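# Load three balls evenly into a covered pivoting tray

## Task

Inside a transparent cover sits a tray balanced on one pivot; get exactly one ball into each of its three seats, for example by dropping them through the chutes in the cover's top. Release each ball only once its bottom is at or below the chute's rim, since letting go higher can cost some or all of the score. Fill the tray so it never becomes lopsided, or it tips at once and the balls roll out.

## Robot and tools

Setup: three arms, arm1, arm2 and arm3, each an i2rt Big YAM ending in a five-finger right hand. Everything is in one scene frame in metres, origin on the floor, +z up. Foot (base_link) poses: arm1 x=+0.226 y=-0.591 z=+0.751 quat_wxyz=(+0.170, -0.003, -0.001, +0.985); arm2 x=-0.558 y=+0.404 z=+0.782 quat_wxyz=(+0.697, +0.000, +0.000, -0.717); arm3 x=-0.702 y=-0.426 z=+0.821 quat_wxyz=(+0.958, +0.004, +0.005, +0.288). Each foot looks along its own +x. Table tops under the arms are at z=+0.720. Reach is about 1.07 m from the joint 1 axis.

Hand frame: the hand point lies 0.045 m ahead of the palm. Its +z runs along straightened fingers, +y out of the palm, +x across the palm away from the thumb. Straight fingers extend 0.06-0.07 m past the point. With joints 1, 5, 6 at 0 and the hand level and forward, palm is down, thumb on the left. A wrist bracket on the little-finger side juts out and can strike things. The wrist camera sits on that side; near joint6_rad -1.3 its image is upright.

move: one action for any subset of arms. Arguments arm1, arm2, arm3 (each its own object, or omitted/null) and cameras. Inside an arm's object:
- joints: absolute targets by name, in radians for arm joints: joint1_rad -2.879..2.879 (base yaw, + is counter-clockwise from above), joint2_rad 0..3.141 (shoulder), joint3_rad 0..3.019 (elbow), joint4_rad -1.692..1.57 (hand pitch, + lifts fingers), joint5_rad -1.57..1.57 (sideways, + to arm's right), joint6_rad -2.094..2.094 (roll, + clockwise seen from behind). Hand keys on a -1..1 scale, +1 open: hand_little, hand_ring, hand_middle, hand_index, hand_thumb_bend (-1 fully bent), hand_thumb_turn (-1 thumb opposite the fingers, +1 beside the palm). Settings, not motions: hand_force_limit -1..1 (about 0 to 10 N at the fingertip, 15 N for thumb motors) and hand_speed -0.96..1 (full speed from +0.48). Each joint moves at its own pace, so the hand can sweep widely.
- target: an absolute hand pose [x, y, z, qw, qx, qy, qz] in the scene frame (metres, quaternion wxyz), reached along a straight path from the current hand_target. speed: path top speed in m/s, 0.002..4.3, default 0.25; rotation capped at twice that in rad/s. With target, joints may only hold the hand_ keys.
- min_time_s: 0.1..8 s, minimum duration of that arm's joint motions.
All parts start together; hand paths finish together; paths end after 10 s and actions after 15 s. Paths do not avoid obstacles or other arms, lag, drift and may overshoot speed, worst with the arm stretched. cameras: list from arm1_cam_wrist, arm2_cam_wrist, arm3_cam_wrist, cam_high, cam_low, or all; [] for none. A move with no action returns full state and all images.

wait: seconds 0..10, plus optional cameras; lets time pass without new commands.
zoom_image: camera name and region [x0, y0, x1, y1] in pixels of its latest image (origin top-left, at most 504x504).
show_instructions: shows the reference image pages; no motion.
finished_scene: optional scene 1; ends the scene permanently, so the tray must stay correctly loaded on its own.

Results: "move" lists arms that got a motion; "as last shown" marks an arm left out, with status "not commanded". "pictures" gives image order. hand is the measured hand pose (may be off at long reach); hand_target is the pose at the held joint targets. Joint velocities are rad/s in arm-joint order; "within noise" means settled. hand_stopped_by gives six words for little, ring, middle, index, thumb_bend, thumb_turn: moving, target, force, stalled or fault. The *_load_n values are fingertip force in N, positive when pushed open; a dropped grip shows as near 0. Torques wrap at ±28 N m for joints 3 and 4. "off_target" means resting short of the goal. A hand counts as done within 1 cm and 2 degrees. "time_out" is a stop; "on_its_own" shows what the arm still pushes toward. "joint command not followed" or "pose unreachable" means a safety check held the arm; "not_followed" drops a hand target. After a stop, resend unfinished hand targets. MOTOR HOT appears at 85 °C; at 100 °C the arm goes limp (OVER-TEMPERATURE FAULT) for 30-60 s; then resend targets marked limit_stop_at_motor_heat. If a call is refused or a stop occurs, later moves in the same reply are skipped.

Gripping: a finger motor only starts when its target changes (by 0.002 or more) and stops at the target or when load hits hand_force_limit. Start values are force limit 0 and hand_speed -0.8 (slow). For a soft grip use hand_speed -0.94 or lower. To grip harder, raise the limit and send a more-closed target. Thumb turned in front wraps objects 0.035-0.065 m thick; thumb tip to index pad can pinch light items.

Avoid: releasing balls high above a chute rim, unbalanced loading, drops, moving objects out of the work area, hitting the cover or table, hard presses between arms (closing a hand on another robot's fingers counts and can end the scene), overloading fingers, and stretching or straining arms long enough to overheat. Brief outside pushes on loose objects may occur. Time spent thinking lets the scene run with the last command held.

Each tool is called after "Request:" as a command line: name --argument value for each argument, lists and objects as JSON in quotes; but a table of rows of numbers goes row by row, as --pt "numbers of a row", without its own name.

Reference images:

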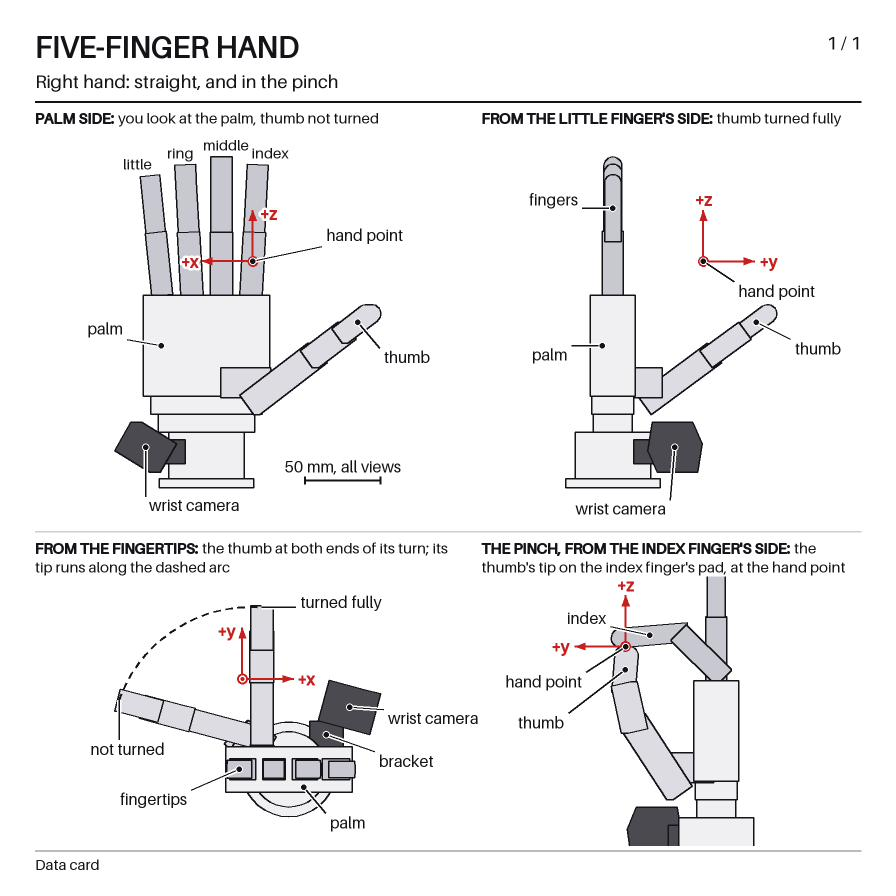

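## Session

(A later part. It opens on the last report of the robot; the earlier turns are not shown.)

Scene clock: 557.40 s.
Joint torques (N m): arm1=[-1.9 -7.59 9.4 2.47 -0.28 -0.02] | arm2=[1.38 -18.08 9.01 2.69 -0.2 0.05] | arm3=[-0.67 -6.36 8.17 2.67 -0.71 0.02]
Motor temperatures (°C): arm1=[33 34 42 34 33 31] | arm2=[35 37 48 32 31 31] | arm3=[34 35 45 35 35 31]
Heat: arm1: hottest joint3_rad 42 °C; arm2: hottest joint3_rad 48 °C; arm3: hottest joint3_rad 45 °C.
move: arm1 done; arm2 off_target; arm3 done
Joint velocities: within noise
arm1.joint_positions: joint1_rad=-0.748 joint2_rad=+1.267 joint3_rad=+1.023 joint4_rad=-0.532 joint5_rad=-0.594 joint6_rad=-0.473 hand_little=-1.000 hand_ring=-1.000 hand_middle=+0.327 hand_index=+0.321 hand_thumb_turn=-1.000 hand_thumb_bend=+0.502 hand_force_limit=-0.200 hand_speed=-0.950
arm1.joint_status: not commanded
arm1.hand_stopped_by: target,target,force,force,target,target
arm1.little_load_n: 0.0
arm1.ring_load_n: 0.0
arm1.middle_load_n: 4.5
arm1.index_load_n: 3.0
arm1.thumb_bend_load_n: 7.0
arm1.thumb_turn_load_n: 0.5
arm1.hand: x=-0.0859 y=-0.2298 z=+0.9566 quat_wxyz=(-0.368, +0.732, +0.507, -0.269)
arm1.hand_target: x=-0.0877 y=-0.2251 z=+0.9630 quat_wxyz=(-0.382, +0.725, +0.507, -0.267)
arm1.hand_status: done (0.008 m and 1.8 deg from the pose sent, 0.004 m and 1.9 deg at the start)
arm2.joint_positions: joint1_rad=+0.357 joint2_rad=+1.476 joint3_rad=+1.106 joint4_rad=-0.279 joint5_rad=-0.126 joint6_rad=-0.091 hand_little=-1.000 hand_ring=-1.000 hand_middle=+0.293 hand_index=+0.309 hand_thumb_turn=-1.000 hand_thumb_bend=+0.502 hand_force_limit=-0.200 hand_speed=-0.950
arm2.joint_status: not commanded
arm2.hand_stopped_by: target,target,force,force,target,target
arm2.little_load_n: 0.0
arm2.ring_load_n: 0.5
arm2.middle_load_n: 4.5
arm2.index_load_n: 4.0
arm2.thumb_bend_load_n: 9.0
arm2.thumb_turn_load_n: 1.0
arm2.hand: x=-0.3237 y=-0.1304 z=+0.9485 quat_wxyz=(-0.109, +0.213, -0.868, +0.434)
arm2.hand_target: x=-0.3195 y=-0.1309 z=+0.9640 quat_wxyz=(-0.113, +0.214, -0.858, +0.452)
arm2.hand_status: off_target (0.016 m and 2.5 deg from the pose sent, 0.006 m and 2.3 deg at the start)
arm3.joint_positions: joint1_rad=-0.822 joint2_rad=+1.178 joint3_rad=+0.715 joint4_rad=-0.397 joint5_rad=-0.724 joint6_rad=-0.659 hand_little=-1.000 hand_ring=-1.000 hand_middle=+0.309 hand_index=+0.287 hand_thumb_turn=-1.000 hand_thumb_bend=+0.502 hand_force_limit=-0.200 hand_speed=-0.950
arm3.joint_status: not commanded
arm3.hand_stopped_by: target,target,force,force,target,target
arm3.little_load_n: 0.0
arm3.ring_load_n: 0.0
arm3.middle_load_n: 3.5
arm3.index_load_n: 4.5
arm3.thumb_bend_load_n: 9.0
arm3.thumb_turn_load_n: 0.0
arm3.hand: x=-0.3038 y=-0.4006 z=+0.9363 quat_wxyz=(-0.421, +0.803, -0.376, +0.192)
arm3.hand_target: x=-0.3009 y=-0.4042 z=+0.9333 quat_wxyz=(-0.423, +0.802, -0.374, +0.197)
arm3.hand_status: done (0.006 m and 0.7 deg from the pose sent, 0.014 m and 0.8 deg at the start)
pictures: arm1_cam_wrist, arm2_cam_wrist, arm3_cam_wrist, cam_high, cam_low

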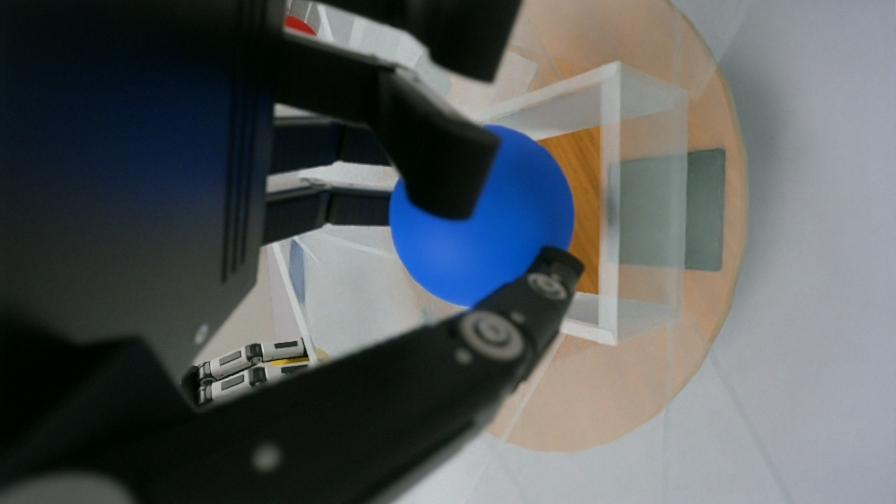

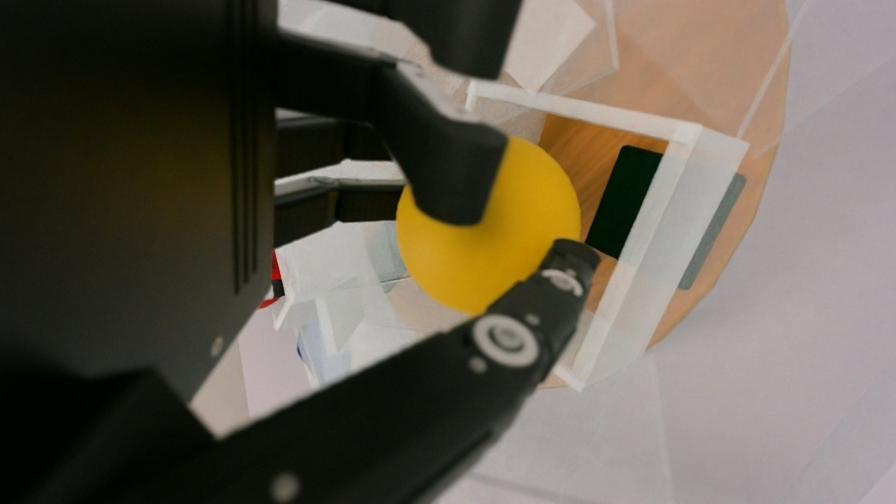

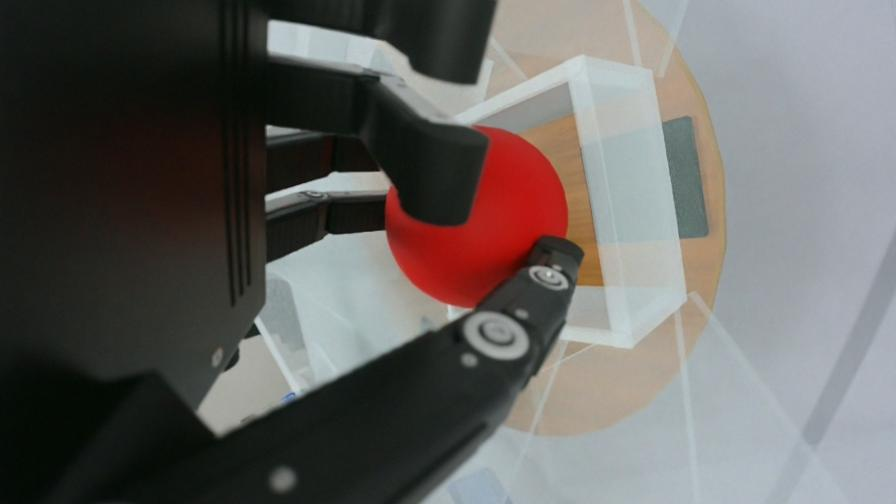

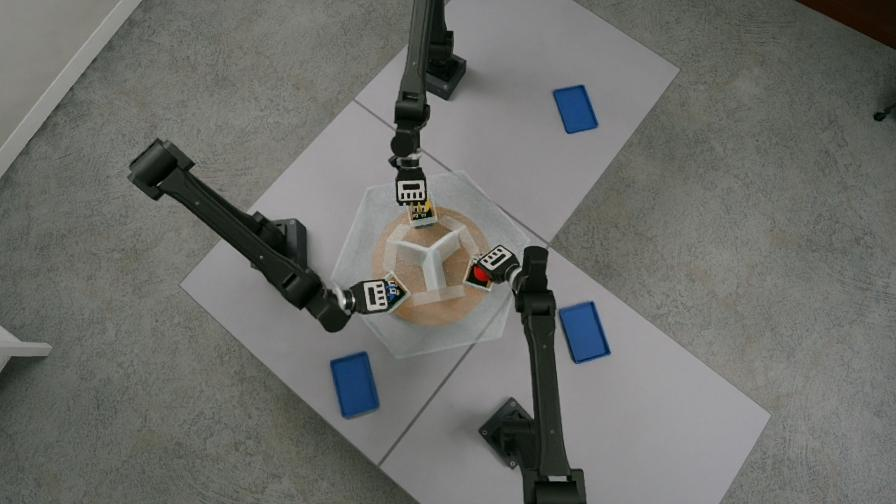

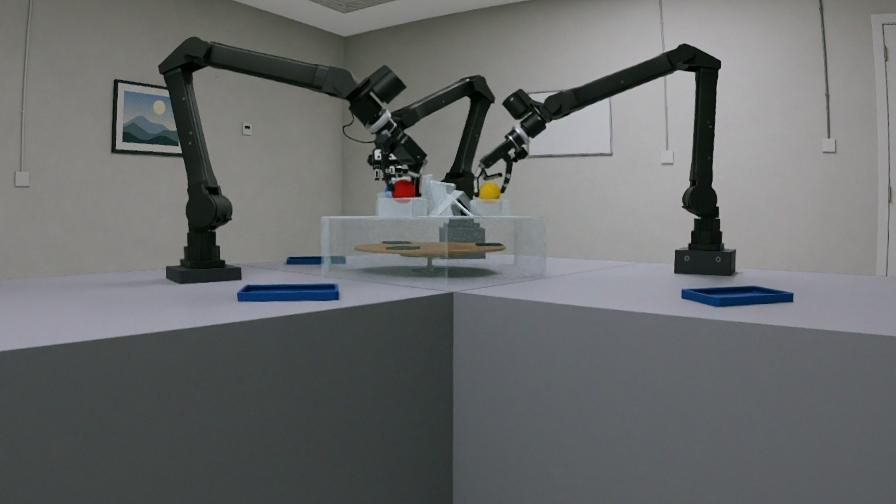

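Request:
move --arm1 '{"joints": {"hand_index": 0.75, "hand_middle": 0.75, "hand_thumb_bend": 0.85, "hand_speed": 1.0}}' --arm2 '{"joints": {"hand_index": 0.75, "hand_middle": 0.75, "hand_thumb_bend": 0.85, "hand_speed": 1.0}}' --arm3 '{"joints": {"hand_index": 0.75, "hand_middle": 0.75, "hand_thumb_bend": 0.85, "hand_speed": 1.0}}' --cameras '["all"]'

Request:
zoom_image --camera "cam_low" --region '[310, 130, 560, 300]'

Request:
zoom_image --camera "cam_high" --region '[360, 160, 520, 320]'

Scene clock: 573.93 s.
Joint torques (N m): arm1=[-1.79 -7.94 9.47 2.36 -0.25 -0.02] | arm2=[1.32 -16.26 9.13 2.41 -0.18 0.06] | arm3=[-0.62 -6.36 8.17 2.4 -0.53 0.02]
Motor temperatures (°C): arm1=[33 34 43 34 33 31] | arm2=[35 37 46 32 31 31] | arm3=[34 35 45 35 35 31]
Heat: arm1: hottest joint3_rad 43 °C; arm2: hottest joint3_rad 46 °C; arm3: hottest joint3_rad 45 °C.
move: arm1 done; arm2 done; arm3 done
Joint velocities: within noise
arm1.joint_positions: joint1_rad=-0.748 joint2_rad=+1.267 joint3_rad=+1.023 joint4_rad=-0.527 joint5_rad=-0.594 joint6_rad=-0.473 hand_little=-1.000 hand_ring=-1.000 hand_middle=+0.750 hand_index=+0.750 hand_thumb_turn=-1.000 hand_thumb_bend=+0.850 hand_force_limit=-0.200 hand_speed=+1.000
arm1.joint_status: all done
arm1.hand_stopped_by: target,target,target,target,target,target
arm1.little_load_n: 0.0
arm1.ring_load_n: 0.0
arm1.middle_load_n: 0.0
arm1.index_load_n: 0.0
arm1.thumb_bend_load_n: 0.0
arm1.thumb_turn_load_n: 0.0
arm1.hand: x=-0.0864 y=-0.2288 z=+0.9573 quat_wxyz=(-0.371, +0.731, +0.507, -0.268)
arm1.hand_target: x=-0.0877 y=-0.2251 z=+0.9630 quat_wxyz=(-0.382, +0.725, +0.507, -0.267)
arm1.hand_status: not commanded
arm2.joint_positions: joint1_rad=+0.357 joint2_rad=+1.459 joint3_rad=+1.106 joint4_rad=-0.271 joint5_rad=-0.126 joint6_rad=-0.091 hand_little=-1.000 hand_ring=-1.000 hand_middle=+0.750 hand_index=+0.750 hand_thumb_turn=-1.000 hand_thumb_bend=+0.850 hand_force_limit=-0.200 hand_speed=+1.000
arm2.joint_status: all done
arm2.hand_stopped_by: target,target,target,target,target,target
arm2.little_load_n: 0.0
arm2.ring_load_n: 0.0
arm2.middle_load_n: 0.0
arm2.index_load_n: 0.0
arm2.thumb_bend_load_n: 0.0
arm2.thumb_turn_load_n: 0.0
arm2.hand: x=-0.3233 y=-0.1313 z=+0.9593 quat_wxyz=(-0.110, +0.213, -0.863, +0.445)
arm2.hand_target: x=-0.3195 y=-0.1308 z=+0.9639 quat_wxyz=(-0.113, +0.214, -0.858, +0.452)
arm2.hand_status: not commanded
arm3.joint_positions: joint1_rad=-0.823 joint2_rad=+1.178 joint3_rad=+0.715 joint4_rad=-0.391 joint5_rad=-0.728 joint6_rad=-0.659 hand_little=-1.000 hand_ring=-1.000 hand_middle=+0.750 hand_index=+0.750 hand_thumb_turn=-1.000 hand_thumb_bend=+0.850 hand_force_limit=-0.200 hand_speed=+1.000
arm3.joint_status: all done
arm3.hand_stopped_by: target,target,target,target,target,target
arm3.little_load_n: 0.0
arm3.ring_load_n: 0.0
arm3.middle_load_n: -0.5
arm3.index_load_n: 0.0
arm3.thumb_bend_load_n: 0.0
arm3.thumb_turn_load_n: 0.0
arm3.hand: x=-0.3028 y=-0.4005 z=+0.9371 quat_wxyz=(-0.423, +0.802, -0.374, +0.194)
arm3.hand_target: x=-0.3009 y=-0.4042 z=+0.9333 quat_wxyz=(-0.423, +0.802, -0.374, +0.197)
arm3.hand_status: not commanded
pictures: arm1_cam_wrist, arm2_cam_wrist, arm3_cam_wrist, cam_high, cam_low

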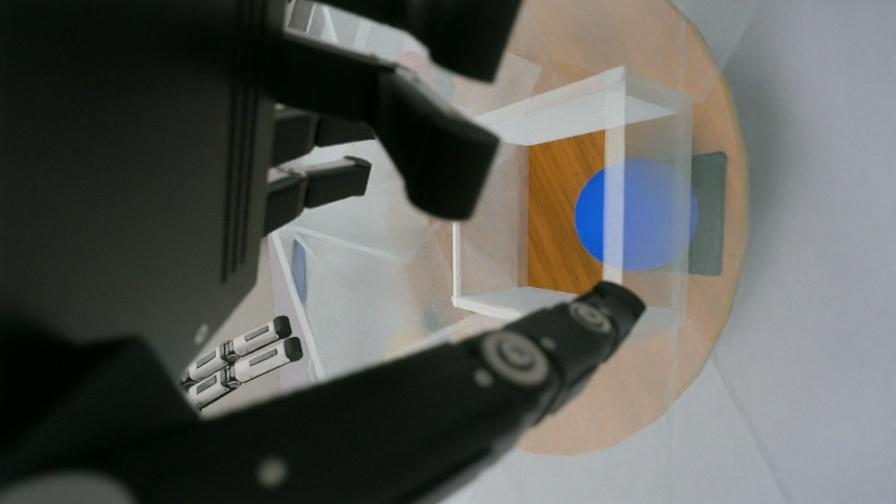

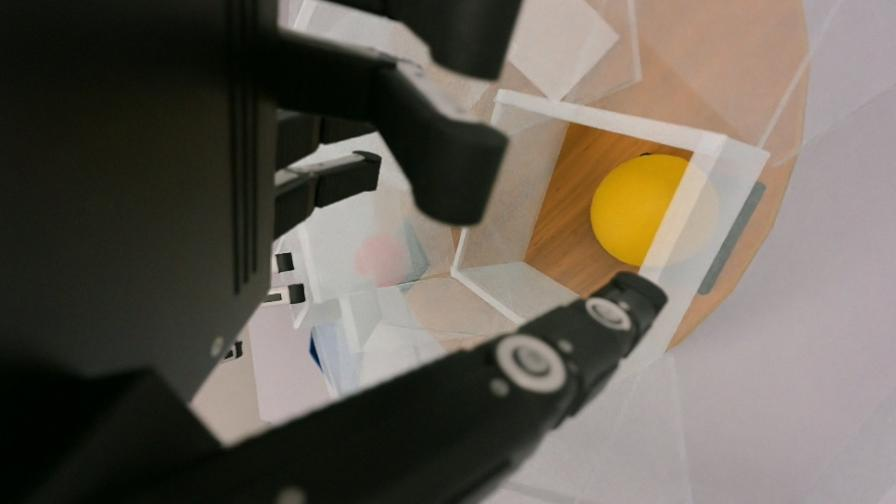

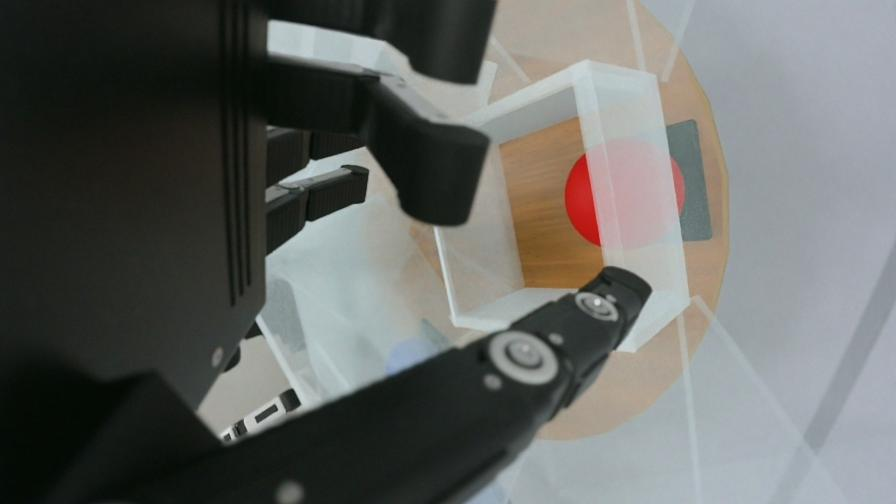

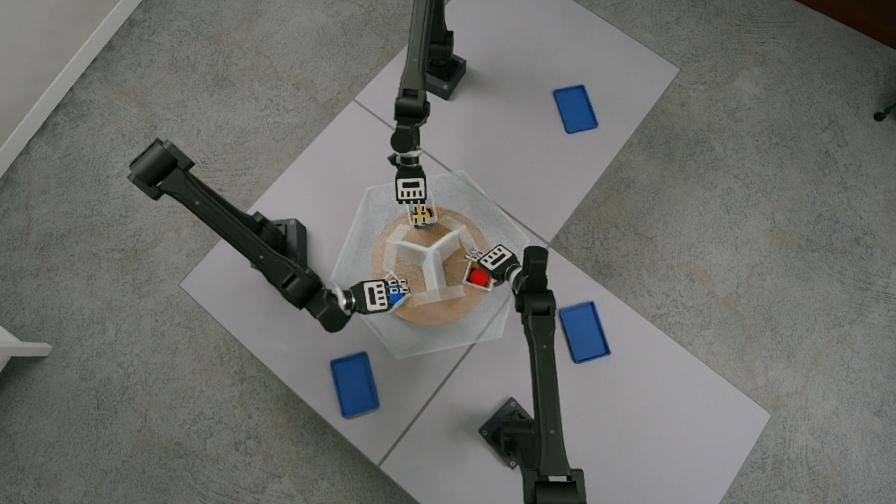

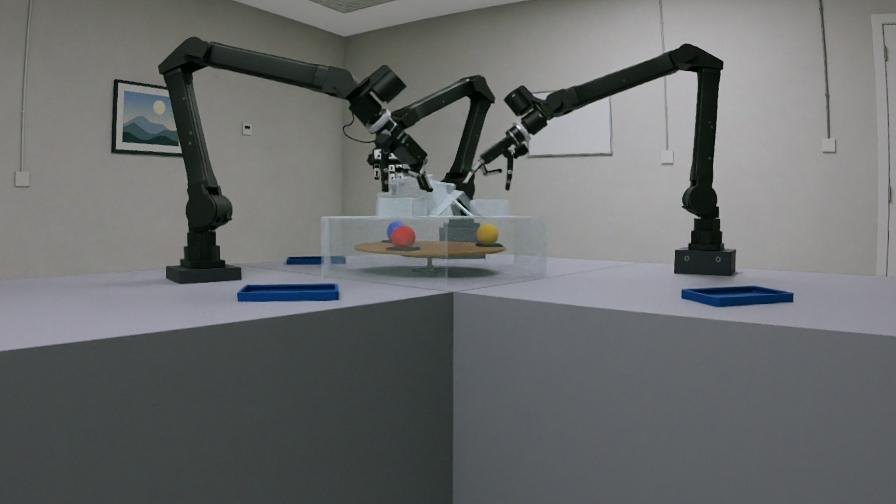

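Scaled by 2.016 from the camera's image (finer frame: 1280x720).

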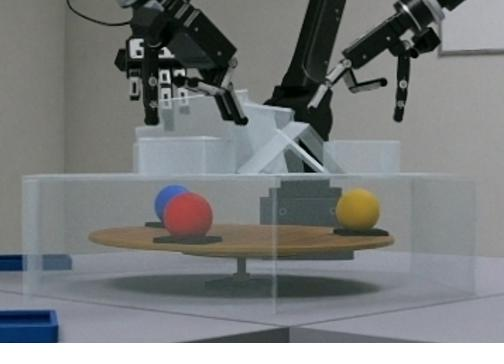

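Scaled by 3.150 from the camera's image (finer frame: 1280x720).

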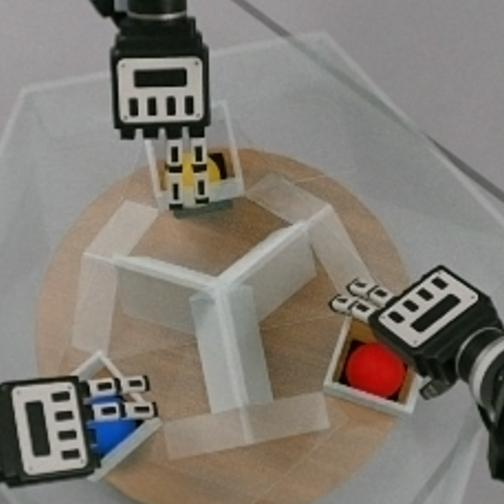

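Request:
move --arm1 '{"target": [-0.07, -0.235, 1.06, 0.3820, -0.7246, -0.5074, 0.2675], "speed": 0.12}' --arm2 '{"target": [-0.335, -0.10, 1.06, 0.1129, -0.2140, 0.8583, -0.4525], "speed": 0.12}' --arm3 '{"target": [-0.32, -0.42, 1.04, 0.4227, -0.8017, 0.3739, -0.1971], "speed": 0.12}' --cameras '["cam_high", "cam_low"]'

Request:
zoom_image --camera "cam_low" --region '[310, 130, 560, 300]'

Scene clock: 578.33 s.
Joint torques (N m): arm1=[-2.08 -7.65 14.34 1.32 -0.29 -0.09] | arm2=[0.62 -13.68 13.49 1.39 -0.18 -0.01] | arm3=[-0.73 -6.42 12.78 0.95 -0.59 0.04]
Motor temperatures (°C): arm1=[33 34 43 34 33 31] | arm2=[35 38 46 32 31 31] | arm3=[34 35 45 35 35 31]
Heat: arm1: hottest joint3_rad 43 °C; arm2: hottest joint3_rad 46 °C; arm3: hottest joint3_rad 45 °C.
move: arm1 off_target; arm2 off_target; arm3 off_target
Joint velocities: within noise
arm1.joint_positions: joint1_rad=-0.774 joint2_rad=+1.198 joint3_rad=+1.164 joint4_rad=-0.784 joint5_rad=-0.616 joint6_rad=-0.491 hand_little=-1.000 hand_ring=-1.000 hand_middle=+0.750 hand_index=+0.750 hand_thumb_turn=-1.000 hand_thumb_bend=+0.850 hand_force_limit=-0.200 hand_speed=+1.000
arm1.joint_status: not commanded
arm1.hand_stopped_by: target,target,target,target,target,target
arm1.little_load_n: 0.0
arm1.ring_load_n: 0.0
arm1.middle_load_n: -0.5
arm1.index_load_n: 0.0
arm1.thumb_bend_load_n: 0.0
arm1.thumb_turn_load_n: 0.0
arm1.hand: x=-0.0681 y=-0.2459 z=+1.0279 quat_wxyz=(-0.354, +0.739, +0.504, -0.273)
arm1.hand_target: x=-0.0694 y=-0.2363 z=+1.0597 quat_wxyz=(-0.382, +0.725, +0.507, -0.267)
arm1.hand_status: off_target (0.034 m and 3.6 deg from the pose sent, 0.104 m and 1.5 deg at the start)
arm2.joint_positions: joint1_rad=+0.357 joint2_rad=+1.306 joint3_rad=+1.165 joint4_rad=-0.507 joint5_rad=-0.134 joint6_rad=-0.091 hand_little=-1.000 hand_ring=-1.000 hand_middle=+0.750 hand_index=+0.750 hand_thumb_turn=-1.000 hand_thumb_bend=+0.850 hand_force_limit=-0.200 hand_speed=+1.000
arm2.joint_status: not commanded
arm2.hand_stopped_by: target,target,target,target,target,target
arm2.little_load_n: 0.0
arm2.ring_load_n: 0.0
arm2.middle_load_n: 0.0
arm2.index_load_n: 0.0
arm2.thumb_bend_load_n: 0.0
arm2.thumb_turn_load_n: 0.0
arm2.hand: x=-0.3362 y=-0.0888 z=+1.0337 quat_wxyz=(-0.112, +0.215, -0.867, +0.434)
arm2.hand_target: x=-0.3353 y=-0.0990 z=+1.0598 quat_wxyz=(-0.113, +0.214, -0.858, +0.453)
arm2.hand_status: off_target (0.029 m and 2.3 deg from the pose sent, 0.106 m and 1.1 deg at the start)
arm3.joint_positions: joint1_rad=-0.884 joint2_rad=+1.051 joint3_rad=+0.857 joint4_rad=-0.748 joint5_rad=-0.767 joint6_rad=-0.720 hand_little=-1.000 hand_ring=-1.000 hand_middle=+0.750 hand_index=+0.750 hand_thumb_turn=-1.000 hand_thumb_bend=+0.850 hand_force_limit=-0.200 hand_speed=+1.000
arm3.joint_status: not commanded
arm3.hand_stopped_by: target,target,target,target,target,target
arm3.little_load_n: 0.0
arm3.ring_load_n: 0.0
arm3.middle_load_n: 0.0
arm3.index_load_n: 0.0
arm3.thumb_bend_load_n: 0.0
arm3.thumb_turn_load_n: 0.0
arm3.hand: x=-0.3324 y=-0.4126 z=+1.0153 quat_wxyz=(-0.420, +0.803, -0.386, +0.173)
arm3.hand_target: x=-0.3209 y=-0.4197 z=+1.0398 quat_wxyz=(-0.422, +0.802, -0.374, +0.197)
arm3.hand_status: off_target (0.029 m and 3.1 deg from the pose sent, 0.106 m and 0.4 deg at the start)

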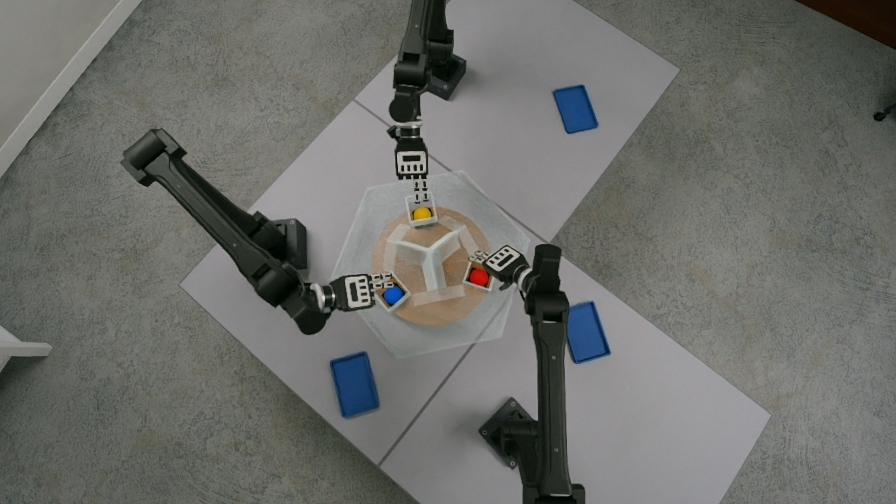

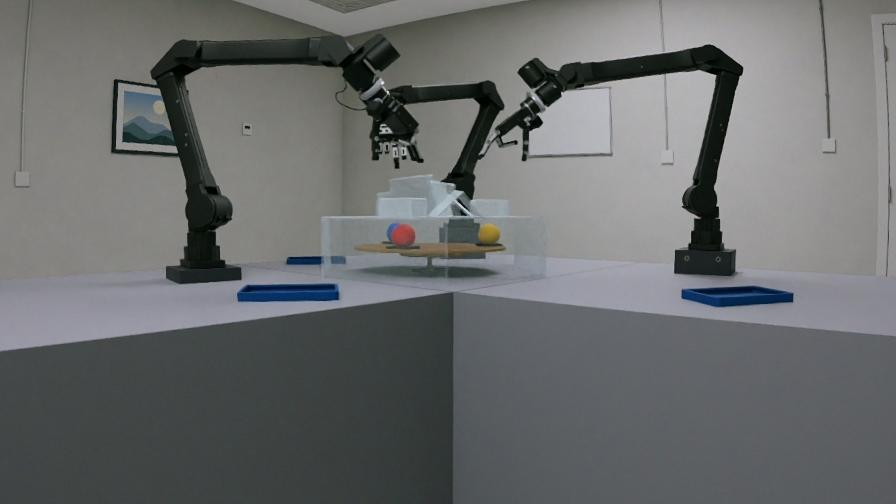

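Scaled by 2.016 from the camera's image (finer frame: 1280x720).

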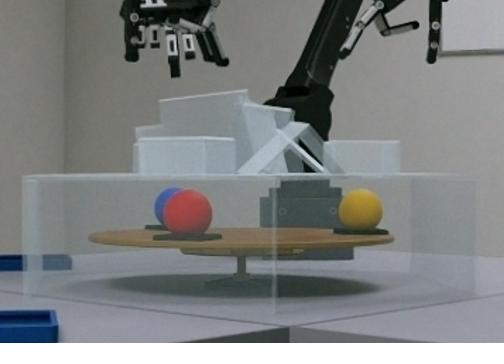

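Request:
wait --seconds 1.5 --cameras '["cam_low", "cam_high"]'

Request:
zoom_image --camera "cam_low" --region '[310, 130, 560, 300]'

Request:
zoom_image --camera "cam_high" --region '[360, 160, 520, 320]'

Scene clock: 582.70 s.
Joint torques (N m): arm1=[-2.61 -8.06 14.34 1.31 -0.29 -0.11] | arm2=[0.62 -13.63 13.48 1.37 -0.18 0] | arm3=[-0.73 -6.42 12.78 1.09 -0.59 -0.01]
Motor temperatures (°C): arm1=[33 35 44 34 33 31] | arm2=[35 38 46 32 31 31] | arm3=[34 35 46 35 35 31]
Heat: arm1: hottest joint3_rad 44 °C; arm2: hottest joint3_rad 46 °C; arm3: hottest joint3_rad 46 °C.
Joint velocities: within noise
arm1.joint_positions: joint1_rad=-0.774 joint2_rad=+1.198 joint3_rad=+1.164 joint4_rad=-0.784 joint5_rad=-0.616 joint6_rad=-0.491 hand_little=-1.000 hand_ring=-1.000 hand_middle=+0.750 hand_index=+0.750 hand_thumb_turn=-1.000 hand_thumb_bend=+0.850 hand_force_limit=-0.200 hand_speed=+1.000
arm1.joint_status: not commanded
arm1.hand_stopped_by: target,target,target,target,target,target
arm1.little_load_n: 0.0
arm1.ring_load_n: 0.0
arm1.middle_load_n: 0.0
arm1.index_load_n: 0.0
arm1.thumb_bend_load_n: 0.0
arm1.thumb_turn_load_n: 0.0
arm1.hand: x=-0.0681 y=-0.2459 z=+1.0279 quat_wxyz=(-0.354, +0.739, +0.504, -0.273)
arm1.hand_target: x=-0.0694 y=-0.2363 z=+1.0597 quat_wxyz=(-0.382, +0.725, +0.507, -0.267)
arm1.hand_status: off_target (0.034 m and 3.6 deg from the pose sent, 0.104 m and 1.5 deg at the start)
arm2.joint_positions: joint1_rad=+0.357 joint2_rad=+1.306 joint3_rad=+1.165 joint4_rad=-0.507 joint5_rad=-0.134 joint6_rad=-0.091 hand_little=-1.000 hand_ring=-1.000 hand_middle=+0.750 hand_index=+0.750 hand_thumb_turn=-1.000 hand_thumb_bend=+0.850 hand_force_limit=-0.200 hand_speed=+1.000
arm2.joint_status: not commanded
arm2.hand_stopped_by: target,target,target,target,target,target
arm2.little_load_n: 0.0
arm2.ring_load_n: 0.0
arm2.middle_load_n: 0.0
arm2.index_load_n: 0.0
arm2.thumb_bend_load_n: 0.0
arm2.thumb_turn_load_n: 0.0
arm2.hand: x=-0.3362 y=-0.0888 z=+1.0337 quat_wxyz=(-0.112, +0.215, -0.867, +0.434)
arm2.hand_target: x=-0.3353 y=-0.0990 z=+1.0598 quat_wxyz=(-0.113, +0.214, -0.858, +0.453)
arm2.hand_status: off_target (0.029 m and 2.3 deg from the pose sent, 0.106 m and 1.1 deg at the start)
arm3.joint_positions: joint1_rad=-0.884 joint2_rad=+1.051 joint3_rad=+0.857 joint4_rad=-0.748 joint5_rad=-0.767 joint6_rad=-0.720 hand_little=-1.000 hand_ring=-1.000 hand_middle=+0.750 hand_index=+0.750 hand_thumb_turn=-1.000 hand_thumb_bend=+0.850 hand_force_limit=-0.200 hand_speed=+1.000
arm3.joint_status: not commanded
arm3.hand_stopped_by: target,target,target,target,target,target
arm3.little_load_n: 0.0
arm3.ring_load_n: 0.0
arm3.middle_load_n: 0.0
arm3.index_load_n: 0.0
arm3.thumb_bend_load_n: 0.0
arm3.thumb_turn_load_n: 0.0
arm3.hand: x=-0.3324 y=-0.4126 z=+1.0153 quat_wxyz=(-0.420, +0.803, -0.386, +0.174)
arm3.hand_target: x=-0.3209 y=-0.4197 z=+1.0398 quat_wxyz=(-0.423, +0.802, -0.374, +0.197)
arm3.hand_status: off_target (0.029 m and 3.0 deg from the pose sent, 0.106 m and 0.4 deg at the start)
wait: 1.50 s; at rest from the start
pictures: cam_high, cam_low

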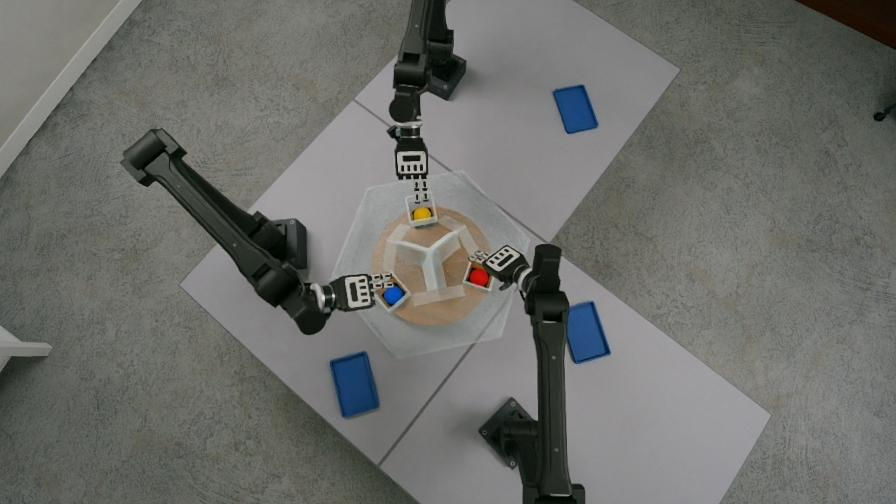

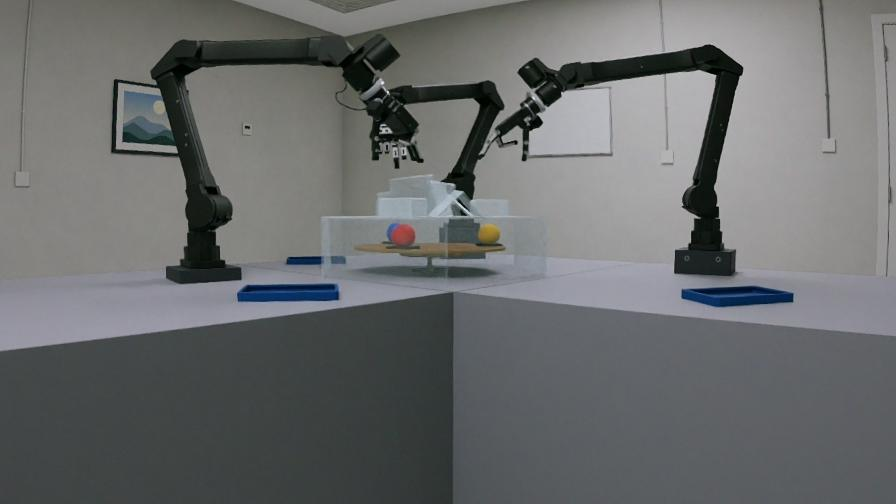

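Scaled by 2.016 from the camera's image (finer frame: 1280x720).

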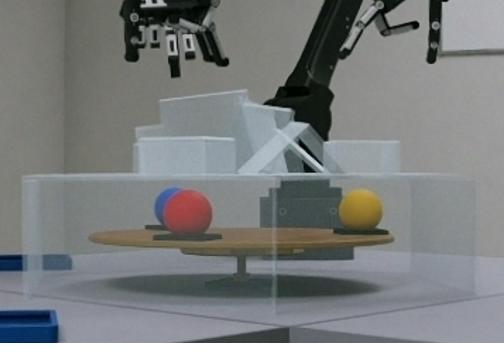

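Scaled by 3.150 from the camera's image (finer frame: 1280x720).

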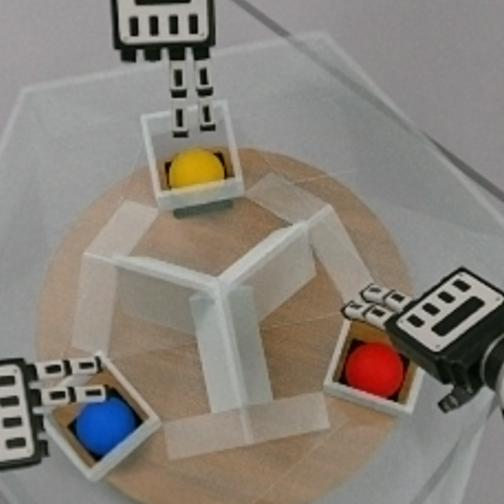

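Stable and all seated.

Request:
finished_scene

The scene is finished: the task was done.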